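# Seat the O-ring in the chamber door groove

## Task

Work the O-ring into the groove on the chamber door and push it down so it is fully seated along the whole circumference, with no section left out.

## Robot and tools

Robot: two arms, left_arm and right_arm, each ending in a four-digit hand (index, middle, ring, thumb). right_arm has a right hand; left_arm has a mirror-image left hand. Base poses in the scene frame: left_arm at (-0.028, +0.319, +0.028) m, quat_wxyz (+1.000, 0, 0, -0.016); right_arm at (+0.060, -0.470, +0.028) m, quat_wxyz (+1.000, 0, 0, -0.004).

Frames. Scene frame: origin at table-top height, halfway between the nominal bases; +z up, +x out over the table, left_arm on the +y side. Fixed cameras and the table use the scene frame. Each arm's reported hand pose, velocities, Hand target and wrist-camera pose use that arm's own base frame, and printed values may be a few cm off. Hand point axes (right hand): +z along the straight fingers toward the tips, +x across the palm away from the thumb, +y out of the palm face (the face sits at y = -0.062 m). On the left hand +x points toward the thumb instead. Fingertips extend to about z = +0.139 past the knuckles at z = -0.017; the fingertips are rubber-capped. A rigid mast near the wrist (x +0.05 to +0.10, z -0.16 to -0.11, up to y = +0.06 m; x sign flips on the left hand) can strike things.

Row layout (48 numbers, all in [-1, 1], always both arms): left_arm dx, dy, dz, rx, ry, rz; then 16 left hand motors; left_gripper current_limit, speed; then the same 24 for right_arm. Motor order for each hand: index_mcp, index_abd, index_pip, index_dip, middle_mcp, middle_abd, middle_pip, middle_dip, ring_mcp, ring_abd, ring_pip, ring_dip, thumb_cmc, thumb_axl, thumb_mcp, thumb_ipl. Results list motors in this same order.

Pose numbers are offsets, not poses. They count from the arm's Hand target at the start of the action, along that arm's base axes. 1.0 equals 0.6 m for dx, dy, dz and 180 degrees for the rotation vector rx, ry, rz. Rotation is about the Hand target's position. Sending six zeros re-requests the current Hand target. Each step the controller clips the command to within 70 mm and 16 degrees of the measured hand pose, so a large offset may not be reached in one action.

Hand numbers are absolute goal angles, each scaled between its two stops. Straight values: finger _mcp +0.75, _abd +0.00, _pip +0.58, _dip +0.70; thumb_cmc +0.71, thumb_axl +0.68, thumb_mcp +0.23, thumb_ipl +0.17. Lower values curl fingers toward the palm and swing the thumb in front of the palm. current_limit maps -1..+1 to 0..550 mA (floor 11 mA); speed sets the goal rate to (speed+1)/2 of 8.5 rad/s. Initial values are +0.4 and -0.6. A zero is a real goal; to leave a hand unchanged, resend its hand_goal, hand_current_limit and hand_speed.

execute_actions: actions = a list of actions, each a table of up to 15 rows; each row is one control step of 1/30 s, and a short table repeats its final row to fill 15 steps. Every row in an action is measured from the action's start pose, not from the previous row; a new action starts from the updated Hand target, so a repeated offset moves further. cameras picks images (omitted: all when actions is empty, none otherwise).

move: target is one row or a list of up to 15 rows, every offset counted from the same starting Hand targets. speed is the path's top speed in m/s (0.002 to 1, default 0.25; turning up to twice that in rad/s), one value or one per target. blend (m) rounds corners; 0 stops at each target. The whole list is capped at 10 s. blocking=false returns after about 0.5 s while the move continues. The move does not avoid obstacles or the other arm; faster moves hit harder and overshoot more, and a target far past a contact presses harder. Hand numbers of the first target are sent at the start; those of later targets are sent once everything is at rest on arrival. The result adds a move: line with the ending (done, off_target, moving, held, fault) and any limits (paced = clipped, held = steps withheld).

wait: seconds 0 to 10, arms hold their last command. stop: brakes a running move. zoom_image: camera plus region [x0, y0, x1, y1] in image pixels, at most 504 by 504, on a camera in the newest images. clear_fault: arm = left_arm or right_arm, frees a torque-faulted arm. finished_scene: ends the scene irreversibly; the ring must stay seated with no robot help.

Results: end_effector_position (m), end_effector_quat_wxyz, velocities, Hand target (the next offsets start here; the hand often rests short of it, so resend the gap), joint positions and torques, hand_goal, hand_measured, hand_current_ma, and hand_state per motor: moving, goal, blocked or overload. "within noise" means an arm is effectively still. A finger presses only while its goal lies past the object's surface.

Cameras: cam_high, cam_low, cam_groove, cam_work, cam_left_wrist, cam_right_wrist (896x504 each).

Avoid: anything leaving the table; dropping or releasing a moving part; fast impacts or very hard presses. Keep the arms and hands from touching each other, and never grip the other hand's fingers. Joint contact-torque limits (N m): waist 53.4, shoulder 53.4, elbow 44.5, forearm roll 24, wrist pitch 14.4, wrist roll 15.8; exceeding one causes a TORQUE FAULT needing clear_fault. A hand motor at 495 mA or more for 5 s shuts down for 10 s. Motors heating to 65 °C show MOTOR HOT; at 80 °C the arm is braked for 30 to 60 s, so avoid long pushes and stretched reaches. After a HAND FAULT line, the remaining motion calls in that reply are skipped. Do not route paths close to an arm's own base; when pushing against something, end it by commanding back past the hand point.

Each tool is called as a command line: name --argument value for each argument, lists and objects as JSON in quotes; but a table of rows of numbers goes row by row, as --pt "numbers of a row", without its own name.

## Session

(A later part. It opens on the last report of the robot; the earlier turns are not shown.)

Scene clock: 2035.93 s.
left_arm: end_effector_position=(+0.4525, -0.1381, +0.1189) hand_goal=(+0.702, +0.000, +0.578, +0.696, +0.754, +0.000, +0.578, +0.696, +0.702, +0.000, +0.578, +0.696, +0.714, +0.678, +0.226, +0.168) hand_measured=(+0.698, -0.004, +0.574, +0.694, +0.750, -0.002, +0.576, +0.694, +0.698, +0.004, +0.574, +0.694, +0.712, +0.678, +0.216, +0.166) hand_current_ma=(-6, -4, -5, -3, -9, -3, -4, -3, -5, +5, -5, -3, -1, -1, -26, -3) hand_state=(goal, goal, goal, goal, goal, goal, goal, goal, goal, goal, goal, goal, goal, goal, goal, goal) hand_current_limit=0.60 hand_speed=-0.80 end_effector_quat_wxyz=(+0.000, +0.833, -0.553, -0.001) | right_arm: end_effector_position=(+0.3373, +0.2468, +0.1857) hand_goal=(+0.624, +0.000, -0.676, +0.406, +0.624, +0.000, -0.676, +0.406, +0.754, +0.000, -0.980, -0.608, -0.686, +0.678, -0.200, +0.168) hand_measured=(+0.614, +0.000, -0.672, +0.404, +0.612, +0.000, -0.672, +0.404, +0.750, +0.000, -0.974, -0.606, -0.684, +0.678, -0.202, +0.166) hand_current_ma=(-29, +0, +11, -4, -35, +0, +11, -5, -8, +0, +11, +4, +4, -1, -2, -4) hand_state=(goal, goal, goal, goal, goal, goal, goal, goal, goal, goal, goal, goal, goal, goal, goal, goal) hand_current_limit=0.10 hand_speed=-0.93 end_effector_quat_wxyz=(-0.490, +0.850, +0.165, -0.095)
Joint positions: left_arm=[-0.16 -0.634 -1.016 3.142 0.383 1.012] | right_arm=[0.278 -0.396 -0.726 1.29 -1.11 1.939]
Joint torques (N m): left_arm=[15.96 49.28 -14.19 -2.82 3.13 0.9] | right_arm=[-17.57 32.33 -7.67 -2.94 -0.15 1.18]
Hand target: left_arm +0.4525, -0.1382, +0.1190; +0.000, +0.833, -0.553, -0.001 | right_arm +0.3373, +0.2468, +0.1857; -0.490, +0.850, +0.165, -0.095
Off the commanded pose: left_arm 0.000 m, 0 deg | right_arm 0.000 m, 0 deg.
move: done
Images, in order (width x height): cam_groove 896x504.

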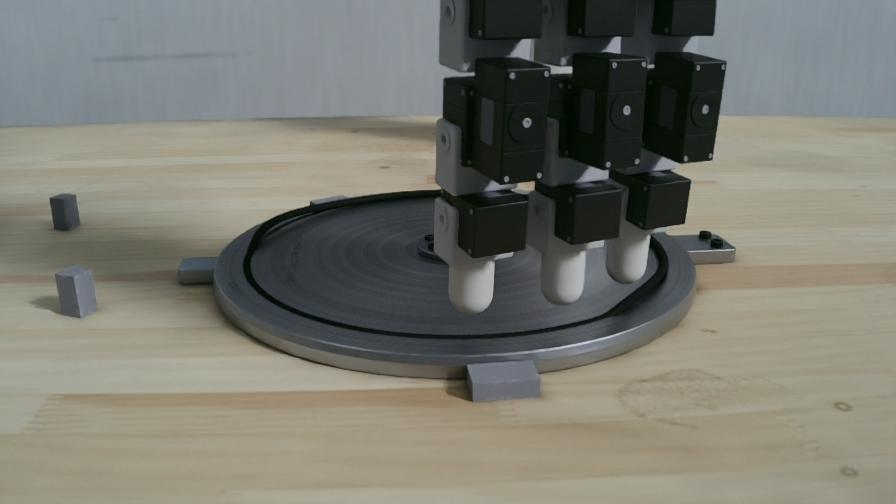

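wait --seconds 0.1 --cameras '["all"]'

zoom_image --camera "cam_work" --region '[560, 240, 740, 400]'

zoom_image --camera "cam_low" --region '[330, 200, 630, 370]'

Scene clock: 2052.33 s.
left_arm: end_effector_position=(+0.4525, -0.1382, +0.1190) hand_goal=(+0.702, +0.000, +0.578, +0.696, +0.754, +0.000, +0.578, +0.696, +0.702, +0.000, +0.578, +0.696, +0.714, +0.678, +0.226, +0.168) hand_measured=(+0.698, -0.004, +0.574, +0.694, +0.750, -0.002, +0.576, +0.694, +0.698, +0.004, +0.574, +0.694, +0.712, +0.678, +0.216, +0.166) hand_current_ma=(-6, -4, -5, -3, -9, -3, -4, -3, -5, +5, -5, -3, -1, -1, -26, -3) hand_state=(goal, goal, goal, goal, goal, goal, goal, goal, goal, goal, goal, goal, goal, goal, goal, goal) hand_current_limit=0.60 hand_speed=-0.80 end_effector_quat_wxyz=(+0.000, +0.833, -0.553, -0.001) | right_arm: end_effector_position=(+0.3373, +0.2468, +0.1857) hand_goal=(+0.624, +0.000, -0.676, +0.406, +0.624, +0.000, -0.676, +0.406, +0.754, +0.000, -0.980, -0.608, -0.686, +0.678, -0.200, +0.168) hand_measured=(+0.614, +0.000, -0.672, +0.404, +0.612, +0.000, -0.672, +0.404, +0.750, +0.000, -0.974, -0.606, -0.684, +0.678, -0.202, +0.166) hand_current_ma=(-29, +0, +11, -4, -35, +0, +11, -5, -8, +0, +11, +4, +4, -1, -2, -4) hand_state=(goal, goal, goal, goal, goal, goal, goal, goal, goal, goal, goal, goal, goal, goal, goal, goal) hand_current_limit=0.10 hand_speed=-0.93 end_effector_quat_wxyz=(-0.490, +0.850, +0.165, -0.095)
Joint positions: left_arm=[-0.16 -0.634 -1.016 3.142 0.383 1.012] | right_arm=[0.278 -0.396 -0.726 1.29 -1.11 1.939]
Joint torques (N m): left_arm=[8.01 48.85 -22.87 -2.95 3.16 -1.25] | right_arm=[-18.94 31.67 -7.81 -3.4 -0.14 1.18]
Hand target: left_arm +0.4525, -0.1382, +0.1190; +0.000, +0.833, -0.553, -0.001 | right_arm +0.3373, +0.2468, +0.1857; -0.490, +0.850, +0.165, -0.095
Off the commanded pose: left_arm 0.000 m, 0 deg | right_arm 0.000 m, 0 deg.
wait: 0.10 s; at rest from the start
camera_calibration:
cam_left_wrist: T_world_to_cam=[[0.266131, 0.963336, 0.0340358, -0.0308717], [0.613606, -0.196534, 0.764762, -0.452434], [0.743412, -0.182642, -0.643413, -0.160511], [0, 0, 0, 1]] pos_world=[0.405158, -0.0884951, 0.24378]
cam_right_wrist: T_world_to_cam=[[-0.587613, -0.572886, -0.571413, 0.484817], [-0.158662, -0.610906, 0.775642, -0.00721331], [-0.793434, 0.546439, 0.268082, 0.203581], [0, 0, 0, 1]] pos_world=[0.445269, 0.162093, 0.228049]

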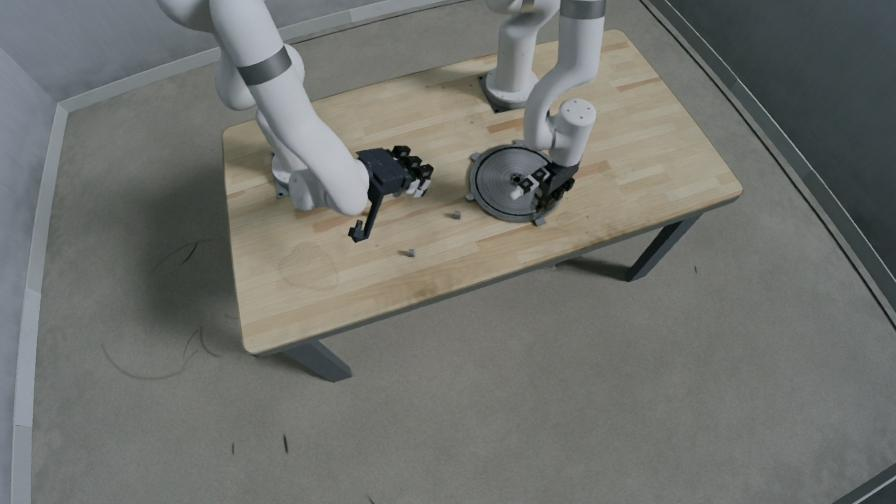

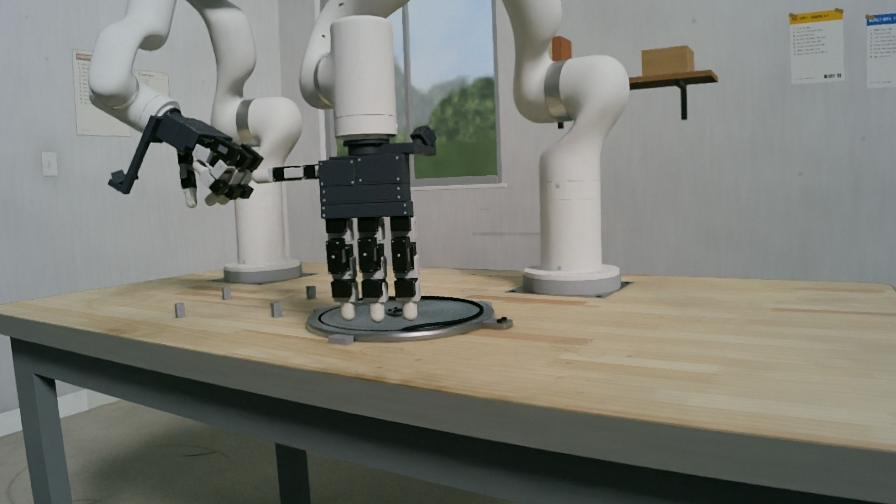

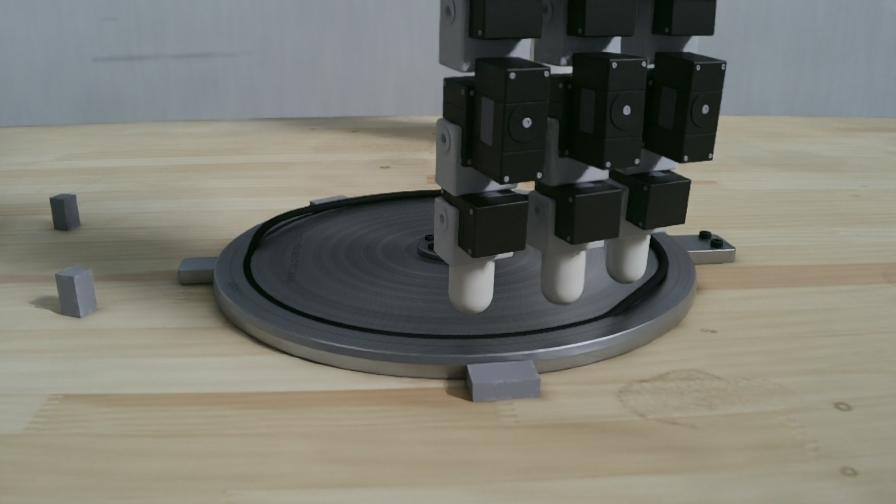

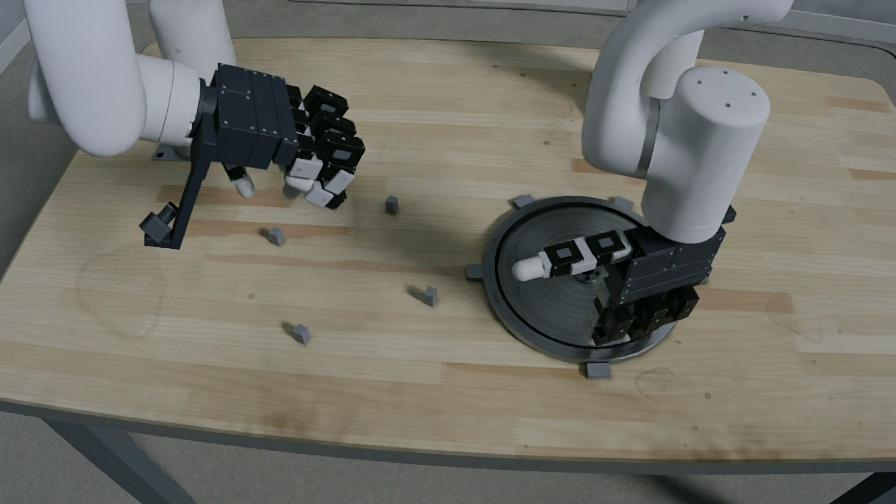

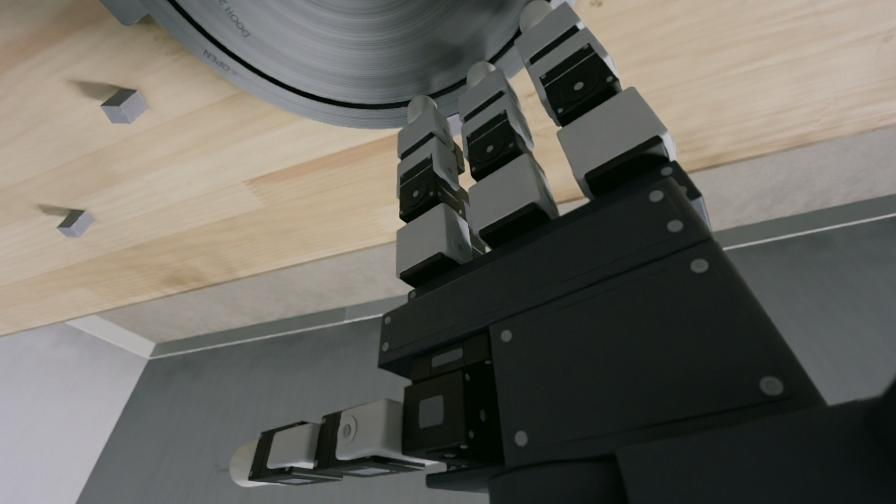

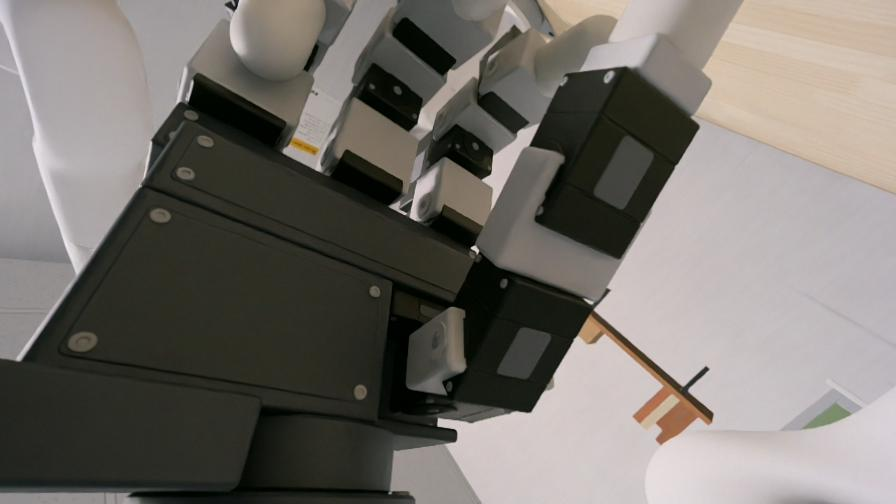

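Scaled by 2.800 from the camera's 896x504 image, which has a finer 1280x720 frame.

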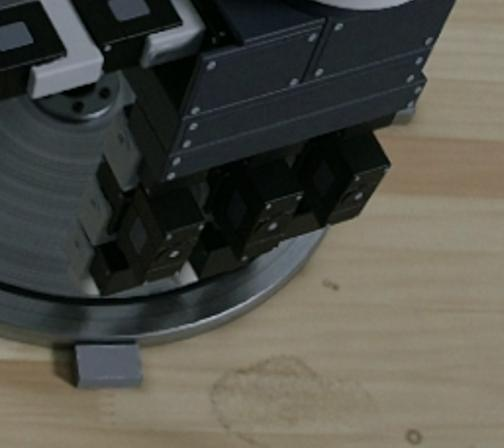

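Scaled by 1.680 from the camera's 896x504 image, which has a finer 1280x720 frame.

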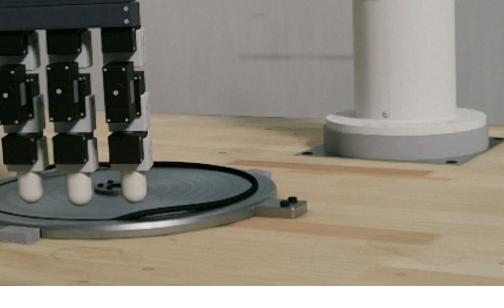

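zoom_image --camera "cam_low" --region '[390, 280, 530, 350]'

zoom_image --camera "cam_left_wrist" --region '[440, 0, 660, 120]'

Scaled by 3.600 from the camera's 896x504 image, which has a finer 1280x720 frame.

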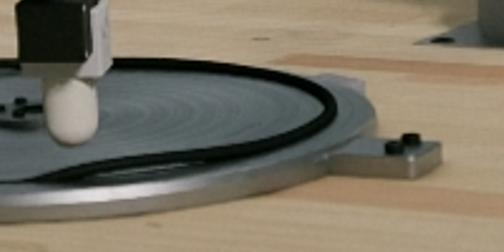

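Scaled by 2.291 from the camera's 896x504 image, which has a finer 1280x720 frame.

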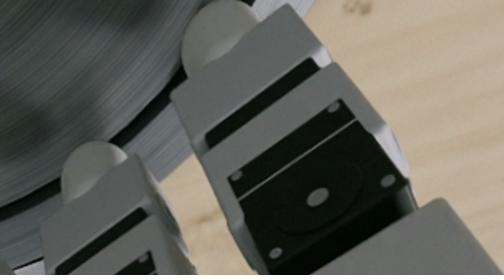

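move --pt "-0.0040 -0.0080 0 0 0 -0.01667 0.701 0 0.577 0.696 0.753 0 0.577 0.696 0.701 0 0.577 0.696 0.714 0.678 0.226 0.168 0.6 -0.8 0 0 0 0 0 0 0.623 0 -0.676 0.406 0.623 0 -0.676 0.406 0.753 0 -0.98 -0.609 -0.686 0.678 -0.2 0.168 0.1 -0.93" --pt "-0.0040 -0.0080 -0.0197 0 0 -0.01667 0.701 0 0.577 0.696 0.753 0 0.577 0.696 0.701 0 0.577 0.696 0.714 0.678 0.226 0.168 0.6 -0.8 0 0 0 0 0 0 0.623 0 -0.676 0.406 0.623 0 -0.676 0.406 0.753 0 -0.98 -0.609 -0.686 0.678 -0.2 0.168 0.1 -0.93" --pt "-0.0002 -0.0047 -0.0208 0 0 -0.01667 0.701 0 0.577 0.696 0.753 0 0.577 0.696 0.701 0 0.577 0.696 0.714 0.678 0.226 0.168 0.6 -0.8 0 0 0 0 0 0 0.623 0 -0.676 0.406 0.623 0 -0.676 0.406 0.753 0 -0.98 -0.609 -0.686 0.678 -0.2 0.168 0.1 -0.93" --pt "-0.0002 -0.0047 -0.0233 0 0 -0.01667 0.701 0 0.577 0.696 0.753 0 0.577 0.696 0.701 0 0.577 0.696 0.714 0.678 0.226 0.168 0.6 -0.8 0 0 0 0 0 0 0.623 0 -0.676 0.406 0.623 0 -0.676 0.406 0.753 0 -0.98 -0.609 -0.686 0.678 -0.2 0.168 0.1 -0.93" --pt "-0.0002 -0.0047 0 0 0 -0.01667 0.701 0 0.577 0.696 0.753 0 0.577 0.696 0.701 0 0.577 0.696 0.714 0.678 0.226 0.168 0.6 -0.8 0 0 0 0 0 0 0.623 0 -0.676 0.406 0.623 0 -0.676 0.406 0.753 0 -0.98 -0.609 -0.686 0.678 -0.2 0.168 0.1 -0.93" --pt "-0.0036 -0.0041 0 0 0 -0.0028 0.701 0 0.577 0.696 0.753 0 0.577 0.696 0.701 0 0.577 0.696 0.714 0.678 0.226 0.168 0.6 -0.8 0 0 0 0 0 0 0.623 0 -0.676 0.406 0.623 0 -0.676 0.406 0.753 0 -0.98 -0.609 -0.686 0.678 -0.2 0.168 0.1 -0.93" --pt "-0.0036 -0.0041 -0.0197 0 0 -0.0028 0.701 0 0.577 0.696 0.753 0 0.577 0.696 0.701 0 0.577 0.696 0.714 0.678 0.226 0.168 0.6 -0.8 0 0 0 0 0 0 0.623 0 -0.676 0.406 0.623 0 -0.676 0.406 0.753 0 -0.98 -0.609 -0.686 0.678 -0.2 0.168 0.1 -0.93" --pt "0 -0.0006 -0.0208 0 0 -0.0028 0.701 0 0.577 0.696 0.753 0 0.577 0.696 0.701 0 0.577 0.696 0.714 0.678 0.226 0.168 0.6 -0.8 0 0 0 0 0 0 0.623 0 -0.676 0.406 0.623 0 -0.676 0.406 0.753 0 -0.98 -0.609 -0.686 0.678 -0.2 0.168 0.1 -0.93" --pt "0 -0.0006 -0.0233 0 0 -0.0028 0.701 0 0.577 0.696 0.753 0 0.577 0.696 0.701 0 0.577 0.696 0.714 0.678 0.226 0.168 0.6 -0.8 0 0 0 0 0 0 0.623 0 -0.676 0.406 0.623 0 -0.676 0.406 0.753 0 -0.98 -0.609 -0.686 0.678 -0.2 0.168 0.1 -0.93" --pt "0 -0.0006 0 0 0 -0.0028 0.701 0 0.577 0.696 0.753 0 0.577 0.696 0.701 0 0.577 0.696 0.714 0.678 0.226 0.168 0.6 -0.8 0 0 0 0 0 0 0.623 0 -0.676 0.406 0.623 0 -0.676 0.406 0.753 0 -0.98 -0.609 -0.686 0.678 -0.2 0.168 0.1 -0.93" --speed '[0.08,0.06,0.03,0.04,0.1,0.08,0.06,0.03,0.04,0.1]' --cameras '["cam_groove","cam_low"]'

zoom_image --camera "cam_groove" --region '[580, 230, 700, 340]'

zoom_image --camera "cam_low" --region '[390, 280, 530, 350]'

Scene clock: 2167.70 s.
left_arm: end_effector_position=(+0.4525, -0.1385, +0.1189) hand_goal=(+0.702, +0.000, +0.578, +0.696, +0.754, +0.000, +0.578, +0.696, +0.702, +0.000, +0.578, +0.696, +0.714, +0.678, +0.226, +0.168) hand_measured=(+0.698, +0.004, +0.574, +0.694, +0.750, +0.004, +0.576, +0.694, +0.698, +0.004, +0.574, +0.694, +0.712, +0.678, +0.216, +0.166) hand_current_ma=(-6, +4, -5, -3, -9, +4, -4, -3, -5, +5, -5, -3, -1, -1, -26, -3) hand_state=(goal, goal, goal, goal, goal, goal, goal, goal, goal, goal, goal, goal, goal, goal, goal, goal) hand_current_limit=0.60 hand_speed=-0.80 end_effector_quat_wxyz=(+0.000, +0.831, -0.557, -0.001) | right_arm: end_effector_position=(+0.3373, +0.2468, +0.1857) hand_goal=(+0.624, +0.000, -0.676, +0.406, +0.624, +0.000, -0.676, +0.406, +0.754, +0.000, -0.980, -0.608, -0.686, +0.678, -0.200, +0.168) hand_measured=(+0.614, +0.000, -0.672, +0.404, +0.612, +0.000, -0.672, +0.404, +0.750, +0.000, -0.974, -0.606, -0.684, +0.678, -0.202, +0.166) hand_current_ma=(-29, +0, +11, -4, -35, +0, +11, -5, -8, +0, +11, +4, +4, -1, -2, -4) hand_state=(goal, goal, goal, goal, goal, goal, goal, goal, goal, goal, goal, goal, goal, goal, goal, goal) hand_current_limit=0.10 hand_speed=-0.93 end_effector_quat_wxyz=(-0.490, +0.850, +0.165, -0.095)
Joint positions: left_arm=[-0.162 -0.635 -1.018 3.142 0.384 1.019] | right_arm=[0.278 -0.396 -0.726 1.29 -1.11 1.939]
Joint torques (N m): left_arm=[14.17 49.94 -14.49 -1.67 3.15 0.92] | right_arm=[-18.66 32.37 -8.24 -3.2 -0.12 1.09]
Hand target: left_arm +0.4525, -0.1385, +0.1190; +0.000, +0.831, -0.557, -0.001 | right_arm +0.3373, +0.2468, +0.1857; -0.490, +0.850, +0.165, -0.095
Off the commanded pose: left_arm 0.000 m, 0 deg | right_arm 0.000 m, 0 deg.
move: done
Images, in order (width x height): cam_low 896x504, cam_groove 896x504.

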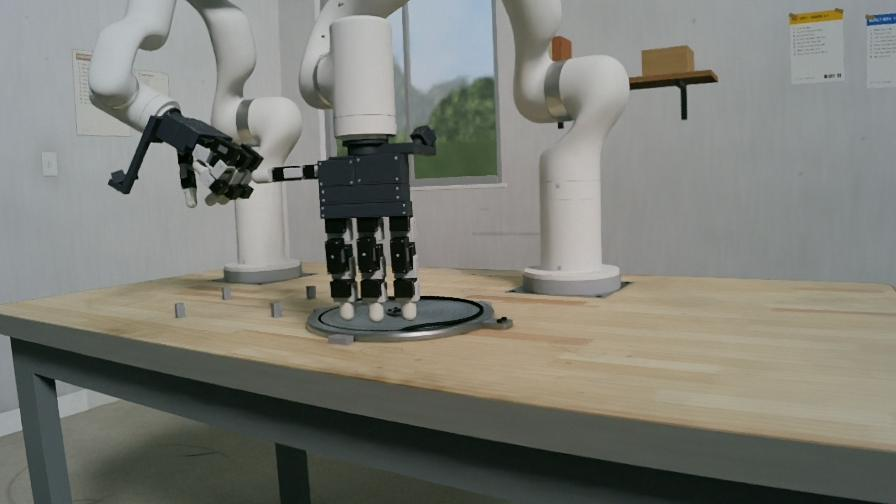

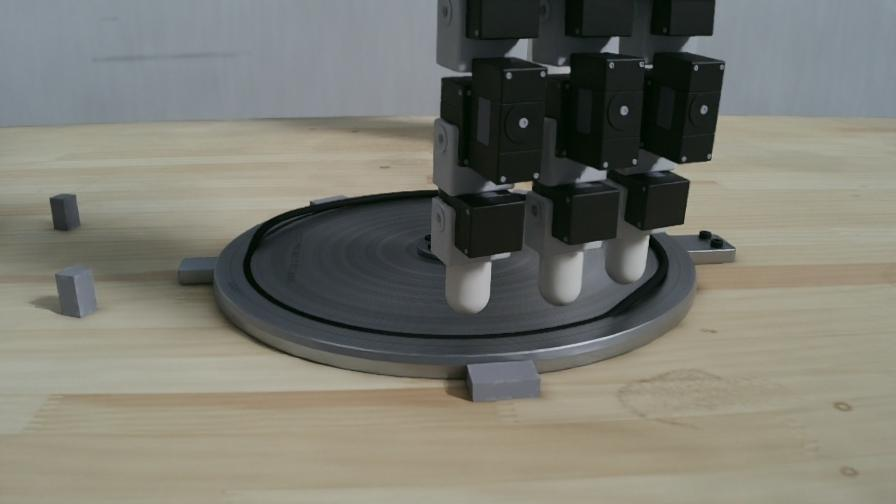

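Scaled by 4.200 from the camera's 896x504 image, which has a finer 1280x720 frame.

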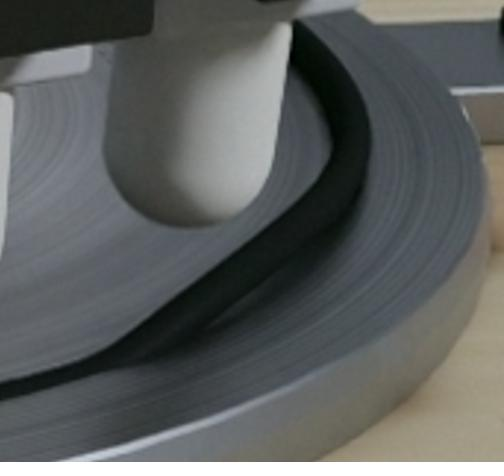

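Scaled by 3.600 from the camera's 896x504 image, which has a finer 1280x720 frame.

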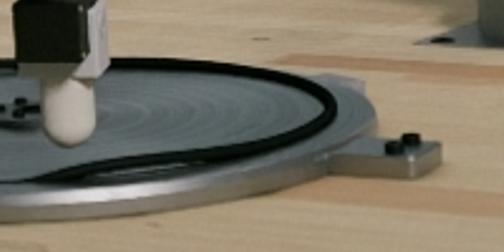

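move --target '[0,0,-0.0233,0,0,0,0.701,0,0.577,0.696,0.753,0,0.577,0.696,0.701,0,0.577,0.696,0.714,0.678,0.226,0.168,0.6,-0.8,0,0,0,0,0,0,0.623,0,-0.676,0.406,0.623,0,-0.676,0.406,0.753,0,-0.98,-0.609,-0.686,0.678,-0.2,0.168,0.1,-0.93]' --speed 0.05 --cameras '["cam_groove","cam_low"]'

zoom_image --camera "cam_groove" --region '[580, 230, 700, 340]'

zoom_image --camera "cam_low" --region '[390, 280, 530, 350]'

Scene clock: 2185.10 s.
left_arm: end_effector_position=(+0.4531, -0.1386, +0.1057) hand_goal=(+0.702, +0.000, +0.578, +0.696, +0.754, +0.000, +0.578, +0.696, +0.702, +0.000, +0.578, +0.696, +0.714, +0.678, +0.226, +0.168) hand_measured=(+0.690, -0.004, +0.574, +0.694, +0.744, -0.004, +0.574, +0.694, +0.678, +0.004, +0.560, +0.690, +0.712, +0.678, +0.216, +0.166) hand_current_ma=(-27, -6, -7, -3, -24, -5, -4, -3, -68, +7, -41, -10, -1, -1, -26, -3) hand_state=(goal, goal, goal, goal, goal, goal, goal, goal, blocked, goal, goal, goal, goal, goal, goal, goal) hand_current_limit=0.60 hand_speed=-0.80 end_effector_quat_wxyz=(+0.000, +0.831, -0.557, +0.000) | right_arm: end_effector_position=(+0.3373, +0.2468, +0.1857) hand_goal=(+0.624, +0.000, -0.676, +0.406, +0.624, +0.000, -0.676, +0.406, +0.754, +0.000, -0.980, -0.608, -0.686, +0.678, -0.200, +0.168) hand_measured=(+0.614, +0.000, -0.672, +0.404, +0.612, +0.000, -0.672, +0.404, +0.750, +0.000, -0.974, -0.606, -0.684, +0.678, -0.202, +0.166) hand_current_ma=(-29, +0, +11, -4, -35, +0, +11, -5, -8, +0, +11, +4, +4, -1, -2, -4) hand_state=(goal, goal, goal, goal, goal, goal, goal, goal, goal, goal, goal, goal, goal, goal, goal, goal) hand_current_limit=0.10 hand_speed=-0.93 end_effector_quat_wxyz=(-0.490, +0.850, +0.165, -0.095)
Joint positions: left_arm=[-0.162 -0.662 -1.021 3.142 0.359 1.019] | right_arm=[0.278 -0.396 -0.726 1.29 -1.11 1.939]
Joint torques (N m): left_arm=[-1.59 -2.78 3.4 -1.6 -3.1 -1.13] | right_arm=[-18.78 32.51 -8.22 -3.34 -0.2 1.09]
Hand target: left_arm +0.4525, -0.1385, +0.1050; +0.000, +0.831, -0.557, -0.001 | right_arm +0.3373, +0.2468, +0.1857; -0.490, +0.850, +0.165, -0.095
Off the commanded pose: left_arm 0.001 m, 0 deg | right_arm 0.000 m, 0 deg.
move: done
Images, in order (width x height): cam_low 896x504, cam_groove 896x504.

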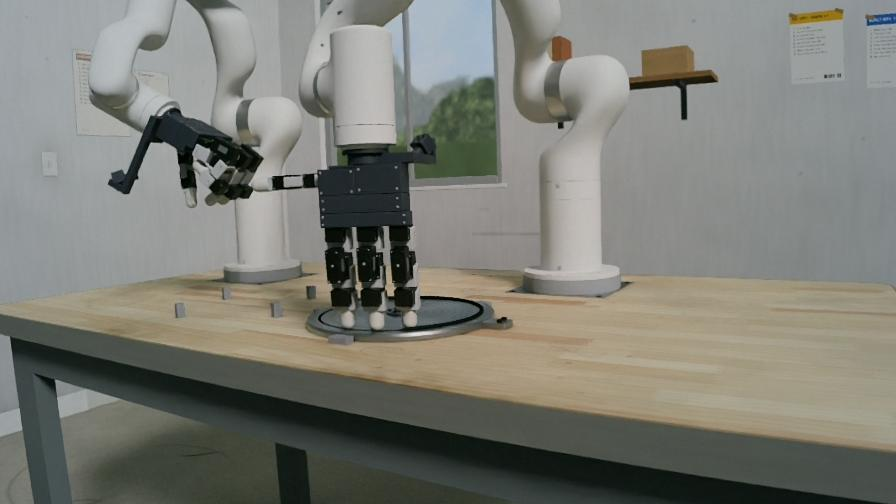

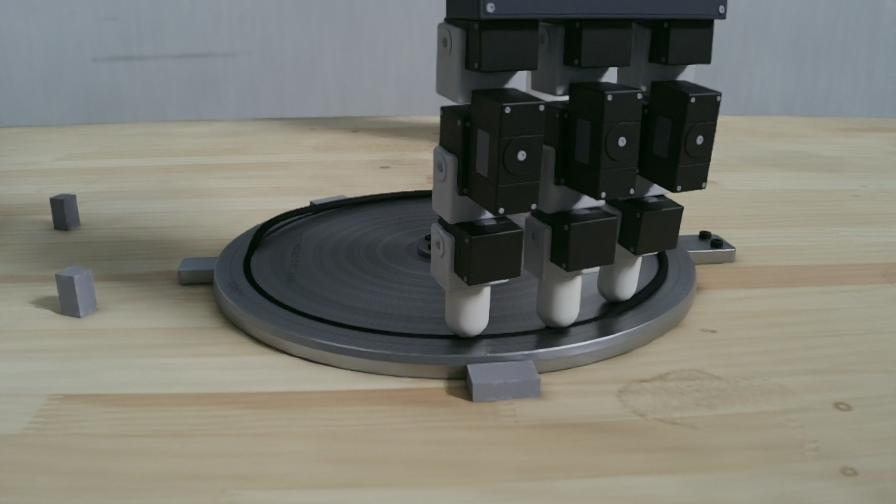

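Scaled by 4.200 from the camera's 896x504 image, which has a finer 1280x720 frame.

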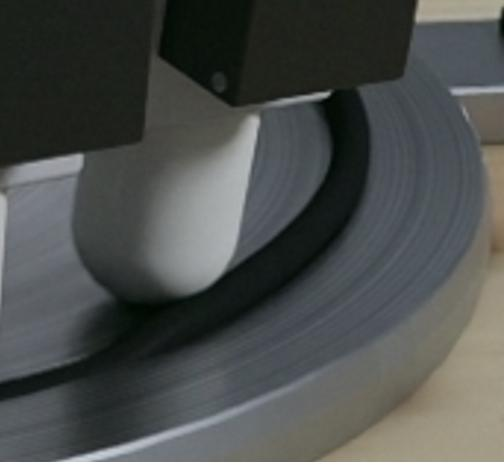

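Scaled by 3.600 from the camera's 896x504 image, which has a finer 1280x720 frame.

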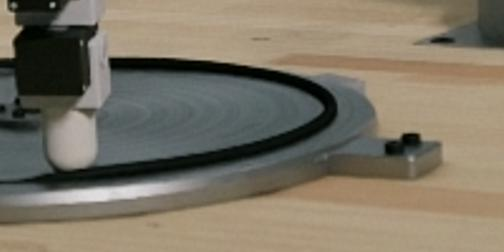

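move --pt "0 0 0.0233 0 0 0 0.701 0 0.577 0.696 0.753 0 0.577 0.696 0.701 0 0.577 0.696 0.714 0.678 0.226 0.168 0.6 -0.8 0 0 0 0 0 0 0.623 0 -0.676 0.406 0.623 0 -0.676 0.406 0.753 0 -0.98 -0.609 -0.686 0.678 -0.2 0.168 0.1 -0.93" --pt "0.0029 -0.0015 0.0233 0 0 -0.0139 0.701 0 0.577 0.696 0.753 0 0.577 0.696 0.701 0 0.577 0.696 0.714 0.678 0.226 0.168 0.6 -0.8 0 0 0 0 0 0 0.623 0 -0.676 0.406 0.623 0 -0.676 0.406 0.753 0 -0.98 -0.609 -0.686 0.678 -0.2 0.168 0.1 -0.93" --pt "0.0029 -0.0015 0.0 0 0 -0.0139 0.701 0 0.577 0.696 0.753 0 0.577 0.696 0.701 0 0.577 0.696 0.714 0.678 0.226 0.168 0.6 -0.8 0 0 0 0 0 0 0.623 0 -0.676 0.406 0.623 0 -0.676 0.406 0.753 0 -0.98 -0.609 -0.686 0.678 -0.2 0.168 0.1 -0.93" --speed '[0.1,0.05,0.04]' --cameras '["cam_groove","cam_low"]'

zoom_image --camera "cam_groove" --region '[580, 230, 700, 340]'

Scene clock: 2242.50 s.
left_arm: end_effector_position=(+0.4549, -0.1395, +0.1058) hand_goal=(+0.702, +0.000, +0.578, +0.696, +0.754, +0.000, +0.578, +0.696, +0.702, +0.000, +0.578, +0.696, +0.714, +0.678, +0.226, +0.168) hand_measured=(+0.692, -0.008, +0.574, +0.694, +0.744, -0.006, +0.574, +0.694, +0.690, +0.000, +0.570, +0.694, +0.712, +0.678, +0.216, +0.166) hand_current_ma=(-23, -13, -8, -2, -22, -8, -6, -3, -30, +0, -14, -3, -1, -1, -26, -3) hand_state=(goal, goal, goal, goal, goal, goal, goal, goal, goal, goal, goal, goal, goal, goal, goal, goal) hand_current_limit=0.60 hand_speed=-0.80 end_effector_quat_wxyz=(+0.000, +0.818, -0.575, +0.000) | right_arm: end_effector_position=(+0.3373, +0.2468, +0.1857) hand_goal=(+0.624, +0.000, -0.676, +0.406, +0.624, +0.000, -0.676, +0.406, +0.754, +0.000, -0.980, -0.608, -0.686, +0.678, -0.200, +0.168) hand_measured=(+0.614, +0.000, -0.672, +0.404, +0.612, +0.000, -0.672, +0.404, +0.750, +0.000, -0.974, -0.606, -0.684, +0.678, -0.202, +0.166) hand_current_ma=(-29, +0, +11, -4, -35, +0, +11, -5, -8, +0, +11, +4, +4, -1, -2, -4) hand_state=(goal, goal, goal, goal, goal, goal, goal, goal, goal, goal, goal, goal, goal, goal, goal, goal) hand_current_limit=0.10 hand_speed=-0.93 end_effector_quat_wxyz=(-0.490, +0.850, +0.165, -0.095)
Joint positions: left_arm=[-0.168 -0.669 -1.035 3.142 0.365 1.056] | right_arm=[0.278 -0.396 -0.726 1.29 -1.11 1.939]
Joint torques (N m): left_arm=[-18.63 -4.14 6.79 -2.76 -3.05 1.26] | right_arm=[-18.53 33.47 -8.29 -3.01 -0.15 1.16]
Hand target: left_arm +0.4543, -0.1394, +0.1050; +0.000, +0.818, -0.575, -0.001 | right_arm +0.3373, +0.2468, +0.1857; -0.490, +0.850, +0.165, -0.095
Off the commanded pose: left_arm 0.001 m, 0 deg | right_arm 0.000 m, 0 deg.
move: done
Images, in order (width x height): cam_low 896x504, cam_groove 896x504.

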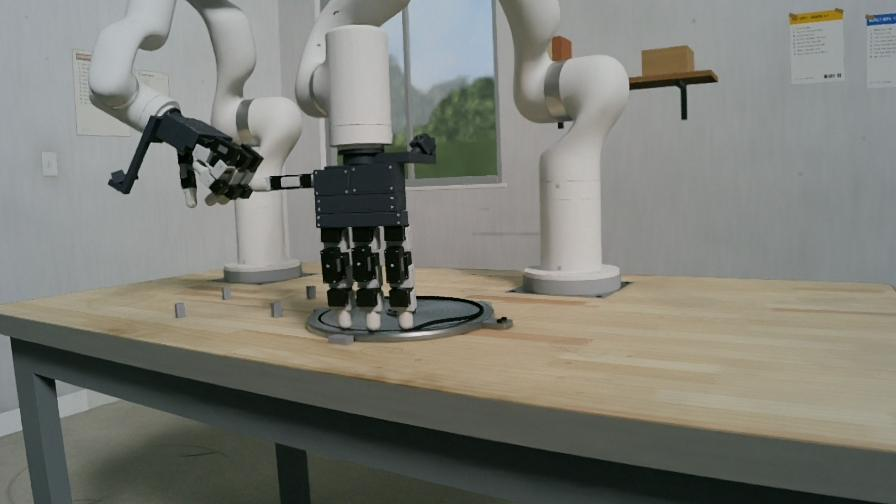

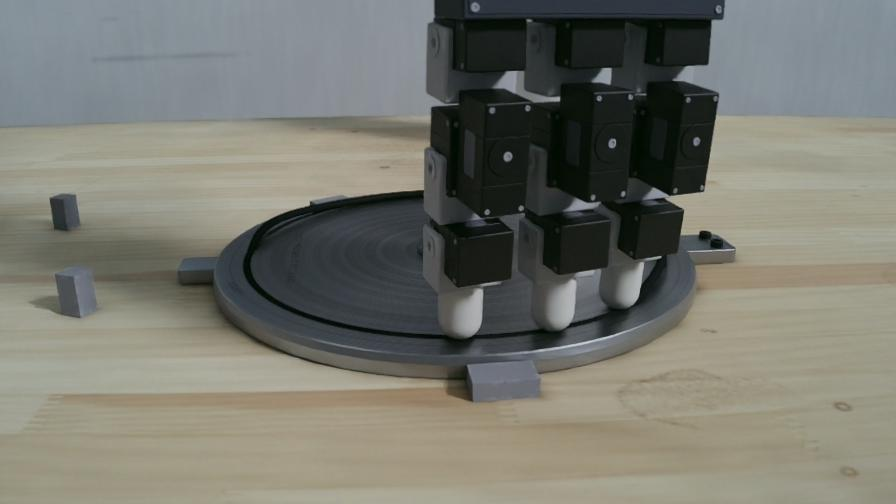

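Scaled by 4.200 from the camera's 896x504 image, which has a finer 1280x720 frame.

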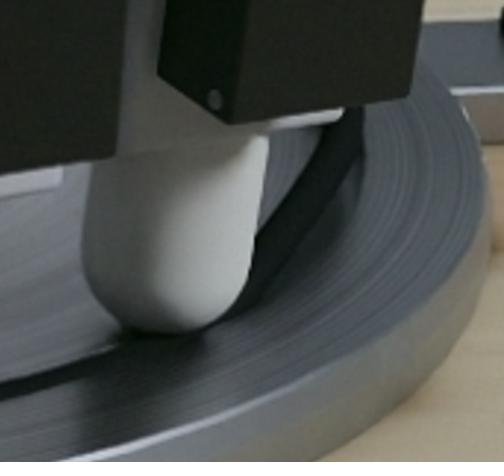

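move --target '[0,0,0.0233,0,0,0,0.701,0,0.577,0.696,0.753,0,0.577,0.696,0.701,0,0.577,0.696,0.714,0.678,0.226,0.168,0.6,-0.8,0,0,0,0,0,0,0.623,0,-0.676,0.406,0.623,0,-0.676,0.406,0.753,0,-0.98,-0.609,-0.686,0.678,-0.2,0.168,0.1,-0.93]' --speed 0.1 --cameras '["cam_groove"]'

zoom_image --camera "cam_groove" --region '[580, 230, 700, 340]'

Scene clock: 2250.70 s.
left_arm: end_effector_position=(+0.4542, -0.1394, +0.1190) hand_goal=(+0.702, +0.000, +0.578, +0.696, +0.754, +0.000, +0.578, +0.696, +0.702, +0.000, +0.578, +0.696, +0.714, +0.678, +0.226, +0.168) hand_measured=(+0.698, -0.004, +0.574, +0.694, +0.750, +0.002, +0.576, +0.694, +0.698, +0.004, +0.574, +0.694, +0.712, +0.678, +0.216, +0.166) hand_current_ma=(-6, -4, -5, -2, -9, +1, -2, -3, -5, +5, -5, -3, -1, -1, -26, -3) hand_state=(goal, goal, goal, goal, goal, goal, goal, goal, goal, goal, goal, goal, goal, goal, goal, goal) hand_current_limit=0.60 hand_speed=-0.80 end_effector_quat_wxyz=(+0.000, +0.818, -0.575, -0.001) | right_arm: end_effector_position=(+0.3373, +0.2468, +0.1857) hand_goal=(+0.624, +0.000, -0.676, +0.406, +0.624, +0.000, -0.676, +0.406, +0.754, +0.000, -0.980, -0.608, -0.686, +0.678, -0.200, +0.168) hand_measured=(+0.614, +0.000, -0.672, +0.404, +0.612, +0.000, -0.672, +0.404, +0.750, +0.000, -0.974, -0.606, -0.684, +0.678, -0.202, +0.166) hand_current_ma=(-29, +0, +11, -4, -35, +0, +11, -5, -8, +0, +11, +4, +4, -1, -2, -4) hand_state=(goal, goal, goal, goal, goal, goal, goal, goal, goal, goal, goal, goal, goal, goal, goal, goal) hand_current_limit=0.10 hand_speed=-0.93 end_effector_quat_wxyz=(-0.490, +0.850, +0.165, -0.095)
Joint positions: left_arm=[-0.168 -0.643 -1.032 3.142 0.39 1.056] | right_arm=[0.278 -0.396 -0.726 1.29 -1.11 1.939]
Joint torques (N m): left_arm=[-9.74 49.44 -13.64 -2.81 3.21 1.14] | right_arm=[-18.04 33.32 -7.79 -3.18 -0.15 1.07]
Hand target: left_arm +0.4543, -0.1394, +0.1190; +0.000, +0.818, -0.575, -0.001 | right_arm +0.3373, +0.2468, +0.1857; -0.490, +0.850, +0.165, -0.095
Off the commanded pose: left_arm 0.000 m, 0 deg | right_arm 0.000 m, 0 deg.
move: done
Images, in order (width x height): cam_groove 896x504.

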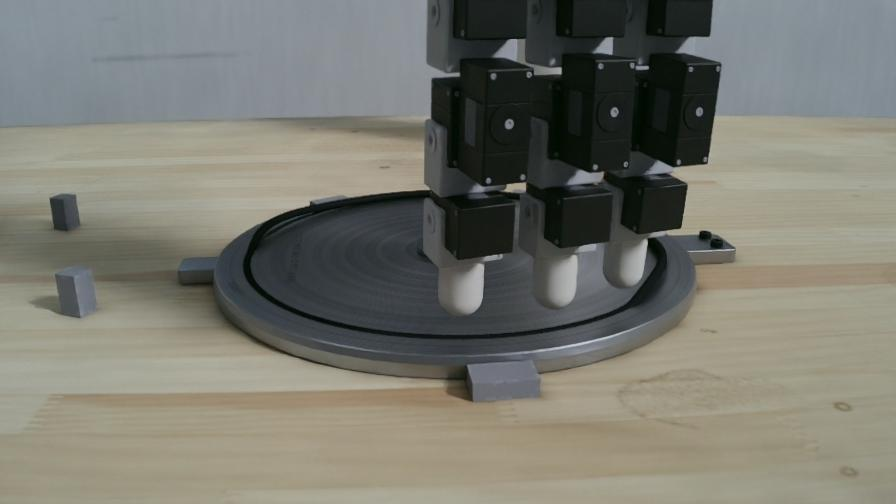

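Scaled by 4.200 from the camera's 896x504 image, which has a finer 1280x720 frame.

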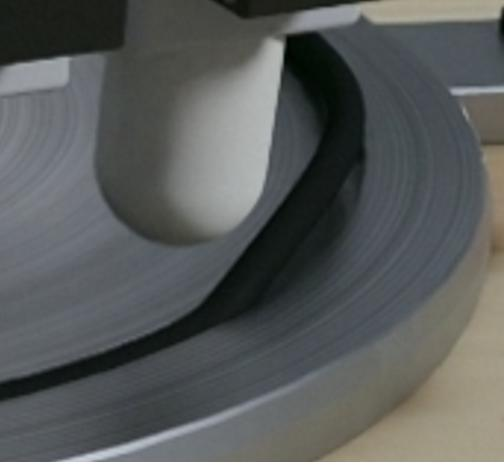

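move --pt "-0.0002 0.0075 0 0 0 0.0244 0.701 0 0.577 0.696 0.753 0 0.577 0.696 0.701 0 0.577 0.696 0.714 0.678 0.226 0.168 0.6 -0.8 0 0 0 0 0 0 0.623 0 -0.676 0.406 0.623 0 -0.676 0.406 0.753 0 -0.98 -0.609 -0.686 0.678 -0.2 0.168 0.1 -0.93" --pt "-0.0002 0.0075 -0.0233 0 0 0.0244 0.701 0 0.577 0.696 0.753 0 0.577 0.696 0.701 0 0.577 0.696 0.714 0.678 0.226 0.168 0.6 -0.8 0 0 0 0 0 0 0.623 0 -0.676 0.406 0.623 0 -0.676 0.406 0.753 0 -0.98 -0.609 -0.686 0.678 -0.2 0.168 0.1 -0.93" --pt "-0.0002 0.0075 0 0 0 0.0244 0.701 0 0.577 0.696 0.753 0 0.577 0.696 0.701 0 0.577 0.696 0.714 0.678 0.226 0.168 0.6 -0.8 0 0 0 0 0 0 0.623 0 -0.676 0.406 0.623 0 -0.676 0.406 0.753 0 -0.98 -0.609 -0.686 0.678 -0.2 0.168 0.1 -0.93" --pt "-0.0007 0.0142 0 0 0 0.0466 0.701 0 0.577 0.696 0.753 0 0.577 0.696 0.701 0 0.577 0.696 0.714 0.678 0.226 0.168 0.6 -0.8 0 0 0 0 0 0 0.623 0 -0.676 0.406 0.623 0 -0.676 0.406 0.753 0 -0.98 -0.609 -0.686 0.678 -0.2 0.168 0.1 -0.93" --pt "-0.0007 0.0142 -0.0233 0 0 0.0466 0.701 0 0.577 0.696 0.753 0 0.577 0.696 0.701 0 0.577 0.696 0.714 0.678 0.226 0.168 0.6 -0.8 0 0 0 0 0 0 0.623 0 -0.676 0.406 0.623 0 -0.676 0.406 0.753 0 -0.98 -0.609 -0.686 0.678 -0.2 0.168 0.1 -0.93" --pt "-0.0007 0.0142 0 0 0 0.0466 0.701 0 0.577 0.696 0.753 0 0.577 0.696 0.701 0 0.577 0.696 0.714 0.678 0.226 0.168 0.6 -0.8 0 0 0 0 0 0 0.623 0 -0.676 0.406 0.623 0 -0.676 0.406 0.753 0 -0.98 -0.609 -0.686 0.678 -0.2 0.168 0.1 -0.93" --speed '[0.08,0.05,0.1,0.08,0.05,0.1]' --cameras '["cam_groove"]'

zoom_image --camera "cam_groove" --region '[580, 230, 700, 340]'

Scene clock: 2279.20 s.
left_arm: end_effector_position=(+0.4538, -0.1309, +0.1189) hand_goal=(+0.702, +0.000, +0.578, +0.696, +0.754, +0.000, +0.578, +0.696, +0.702, +0.000, +0.578, +0.696, +0.714, +0.678, +0.226, +0.168) hand_measured=(+0.698, -0.004, +0.574, +0.694, +0.750, -0.004, +0.576, +0.694, +0.698, -0.002, +0.574, +0.694, +0.712, +0.678, +0.216, +0.166) hand_current_ma=(-6, -4, -5, -2, -9, -4, -4, -2, -5, -1, -5, -3, -1, -1, -26, -3) hand_state=(goal, goal, goal, goal, goal, goal, goal, goal, goal, goal, goal, goal, goal, goal, goal, goal) hand_current_limit=0.60 hand_speed=-0.80 end_effector_quat_wxyz=(+0.000, +0.858, -0.513, -0.001) | right_arm: end_effector_position=(+0.3373, +0.2468, +0.1857) hand_goal=(+0.624, +0.000, -0.676, +0.406, +0.624, +0.000, -0.676, +0.406, +0.754, +0.000, -0.980, -0.608, -0.686, +0.678, -0.200, +0.168) hand_measured=(+0.614, +0.000, -0.672, +0.404, +0.612, +0.000, -0.672, +0.404, +0.750, +0.000, -0.974, -0.606, -0.684, +0.678, -0.202, +0.166) hand_current_ma=(-29, +0, +11, -4, -35, +0, +11, -5, -8, +0, +11, +4, +4, -1, -2, -4) hand_state=(goal, goal, goal, goal, goal, goal, goal, goal, goal, goal, goal, goal, goal, goal, goal, goal) hand_current_limit=0.10 hand_speed=-0.93 end_effector_quat_wxyz=(-0.490, +0.850, +0.165, -0.095)
Joint positions: left_arm=[-0.136 -0.624 -0.998 3.142 0.375 0.942] | right_arm=[0.278 -0.396 -0.726 1.29 -1.11 1.939]
Joint torques (N m): left_arm=[13.82 47.84 -13.89 3.27 3.13 -0.95] | right_arm=[-17.97 30.69 -8.54 -3.31 -0.16 1.12]
Hand target: left_arm +0.4538, -0.1309, +0.1190; +0.000, +0.858, -0.513, -0.001 | right_arm +0.3373, +0.2468, +0.1857; -0.490, +0.850, +0.165, -0.095
Off the commanded pose: left_arm 0.000 m, 0 deg | right_arm 0.000 m, 0 deg.
move: done
Images, in order (width x height): cam_groove 896x504.

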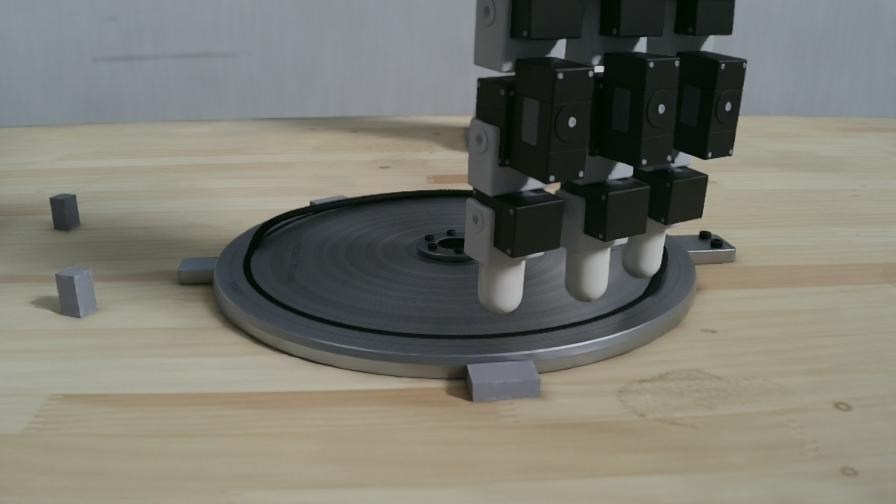

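Scaled by 4.200 from the camera's 896x504 image, which has a finer 1280x720 frame.

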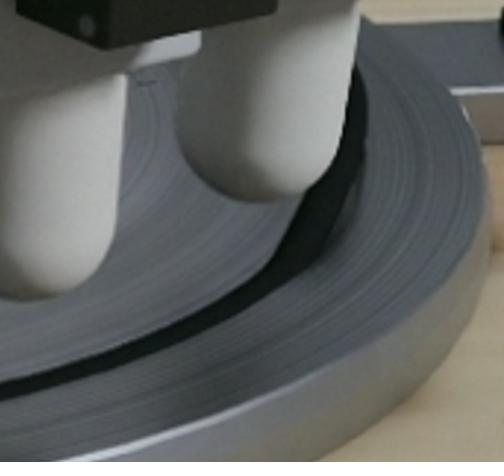

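move --pt "-0.0008 0.0067 0 0 0 0.0222 0.701 0 0.577 0.696 0.753 0 0.577 0.696 0.701 0 0.577 0.696 0.714 0.678 0.226 0.168 0.6 -0.8 0 0 0 0 0 0 0.623 0 -0.676 0.406 0.623 0 -0.676 0.406 0.753 0 -0.98 -0.609 -0.686 0.678 -0.2 0.168 0.1 -0.93" --pt "-0.0008 0.0067 -0.0233 0 0 0.0222 0.701 0 0.577 0.696 0.753 0 0.577 0.696 0.701 0 0.577 0.696 0.714 0.678 0.226 0.168 0.6 -0.8 0 0 0 0 0 0 0.623 0 -0.676 0.406 0.623 0 -0.676 0.406 0.753 0 -0.98 -0.609 -0.686 0.678 -0.2 0.168 0.1 -0.93" --pt "-0.0008 0.0067 0 0 0 0.0222 0.701 0 0.577 0.696 0.753 0 0.577 0.696 0.701 0 0.577 0.696 0.714 0.678 0.226 0.168 0.6 -0.8 0 0 0 0 0 0 0.623 0 -0.676 0.406 0.623 0 -0.676 0.406 0.753 0 -0.98 -0.609 -0.686 0.678 -0.2 0.168 0.1 -0.93" --pt "-0.0023 0.0133 0 0 0 0.0444 0.701 0 0.577 0.696 0.753 0 0.577 0.696 0.701 0 0.577 0.696 0.714 0.678 0.226 0.168 0.6 -0.8 0 0 0 0 0 0 0.623 0 -0.676 0.406 0.623 0 -0.676 0.406 0.753 0 -0.98 -0.609 -0.686 0.678 -0.2 0.168 0.1 -0.93" --pt "-0.0023 0.0133 -0.0233 0 0 0.0444 0.701 0 0.577 0.696 0.753 0 0.577 0.696 0.701 0 0.577 0.696 0.714 0.678 0.226 0.168 0.6 -0.8 0 0 0 0 0 0 0.623 0 -0.676 0.406 0.623 0 -0.676 0.406 0.753 0 -0.98 -0.609 -0.686 0.678 -0.2 0.168 0.1 -0.93" --pt "-0.0023 0.0133 0 0 0 0.0444 0.701 0 0.577 0.696 0.753 0 0.577 0.696 0.701 0 0.577 0.696 0.714 0.678 0.226 0.168 0.6 -0.8 0 0 0 0 0 0 0.623 0 -0.676 0.406 0.623 0 -0.676 0.406 0.753 0 -0.98 -0.609 -0.686 0.678 -0.2 0.168 0.1 -0.93" --pt "-0.0042 0.0198 0 0 0 0.0667 0.701 0 0.577 0.696 0.753 0 0.577 0.696 0.701 0 0.577 0.696 0.714 0.678 0.226 0.168 0.6 -0.8 0 0 0 0 0 0 0.623 0 -0.676 0.406 0.623 0 -0.676 0.406 0.753 0 -0.98 -0.609 -0.686 0.678 -0.2 0.168 0.1 -0.93" --pt "-0.0042 0.0198 -0.0233 0 0 0.0667 0.701 0 0.577 0.696 0.753 0 0.577 0.696 0.701 0 0.577 0.696 0.714 0.678 0.226 0.168 0.6 -0.8 0 0 0 0 0 0 0.623 0 -0.676 0.406 0.623 0 -0.676 0.406 0.753 0 -0.98 -0.609 -0.686 0.678 -0.2 0.168 0.1 -0.93" --speed '[0.08,0.05,0.1,0.08,0.05,0.1,0.08,0.05]' --cameras '["cam_groove"]'

zoom_image --camera "cam_groove" --region '[580, 230, 700, 340]'

Scene clock: 2318.97 s.
left_arm: end_effector_position=(+0.4519, -0.1191, +0.1057) hand_goal=(+0.702, +0.000, +0.578, +0.696, +0.754, +0.000, +0.578, +0.696, +0.702, +0.000, +0.578, +0.696, +0.714, +0.678, +0.226, +0.168) hand_measured=(+0.690, -0.014, +0.574, +0.694, +0.744, -0.012, +0.574, +0.694, +0.690, +0.002, +0.572, +0.694, +0.712, +0.678, +0.216, +0.166) hand_current_ma=(-25, -24, -7, -3, -24, -23, -5, -2, -27, +3, -12, -4, -1, -1, -26, -3) hand_state=(goal, goal, goal, goal, goal, goal, goal, goal, goal, goal, goal, goal, goal, goal, goal, goal) hand_current_limit=0.60 hand_speed=-0.80 end_effector_quat_wxyz=(+0.000, +0.907, -0.421, +0.000) | right_arm: end_effector_position=(+0.3373, +0.2468, +0.1857) hand_goal=(+0.624, +0.000, -0.676, +0.406, +0.624, +0.000, -0.676, +0.406, +0.754, +0.000, -0.980, -0.608, -0.686, +0.678, -0.200, +0.168) hand_measured=(+0.614, +0.000, -0.672, +0.404, +0.612, +0.000, -0.672, +0.404, +0.750, +0.000, -0.974, -0.606, -0.684, +0.678, -0.202, +0.166) hand_current_ma=(-29, +0, +11, -4, -35, +0, +11, -5, -8, +0, +11, +4, +4, -1, -2, -4) hand_state=(goal, goal, goal, goal, goal, goal, goal, goal, goal, goal, goal, goal, goal, goal, goal, goal) hand_current_limit=0.10 hand_speed=-0.93 end_effector_quat_wxyz=(-0.490, +0.850, +0.165, -0.095)
Joint positions: left_arm=[-0.093 -0.619 -0.943 3.141 0.324 0.776] | right_arm=[0.278 -0.396 -0.726 1.29 -1.11 1.939]
Joint torques (N m): left_arm=[15.94 -5.07 7.35 3.91 -2.97 -1.03] | right_arm=[-18.43 31.59 -8.43 -2.76 -0.01 1.26]
Hand target: left_arm +0.4513, -0.1190, +0.1050; +0.000, +0.907, -0.421, -0.001 | right_arm +0.3373, +0.2468, +0.1857; -0.490, +0.850, +0.165, -0.095
Off the commanded pose: left_arm 0.001 m, 0 deg | right_arm 0.000 m, 0 deg.
move: done
Images, in order (width x height): cam_groove 896x504.

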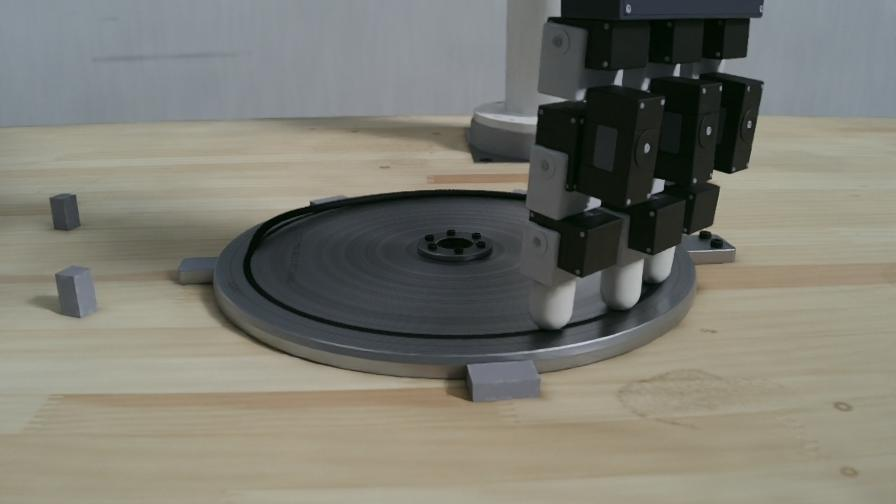

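Scaled by 4.200 from the camera's 896x504 image, which has a finer 1280x720 frame.

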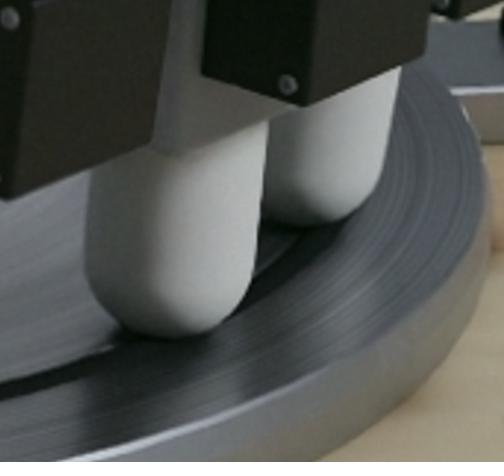

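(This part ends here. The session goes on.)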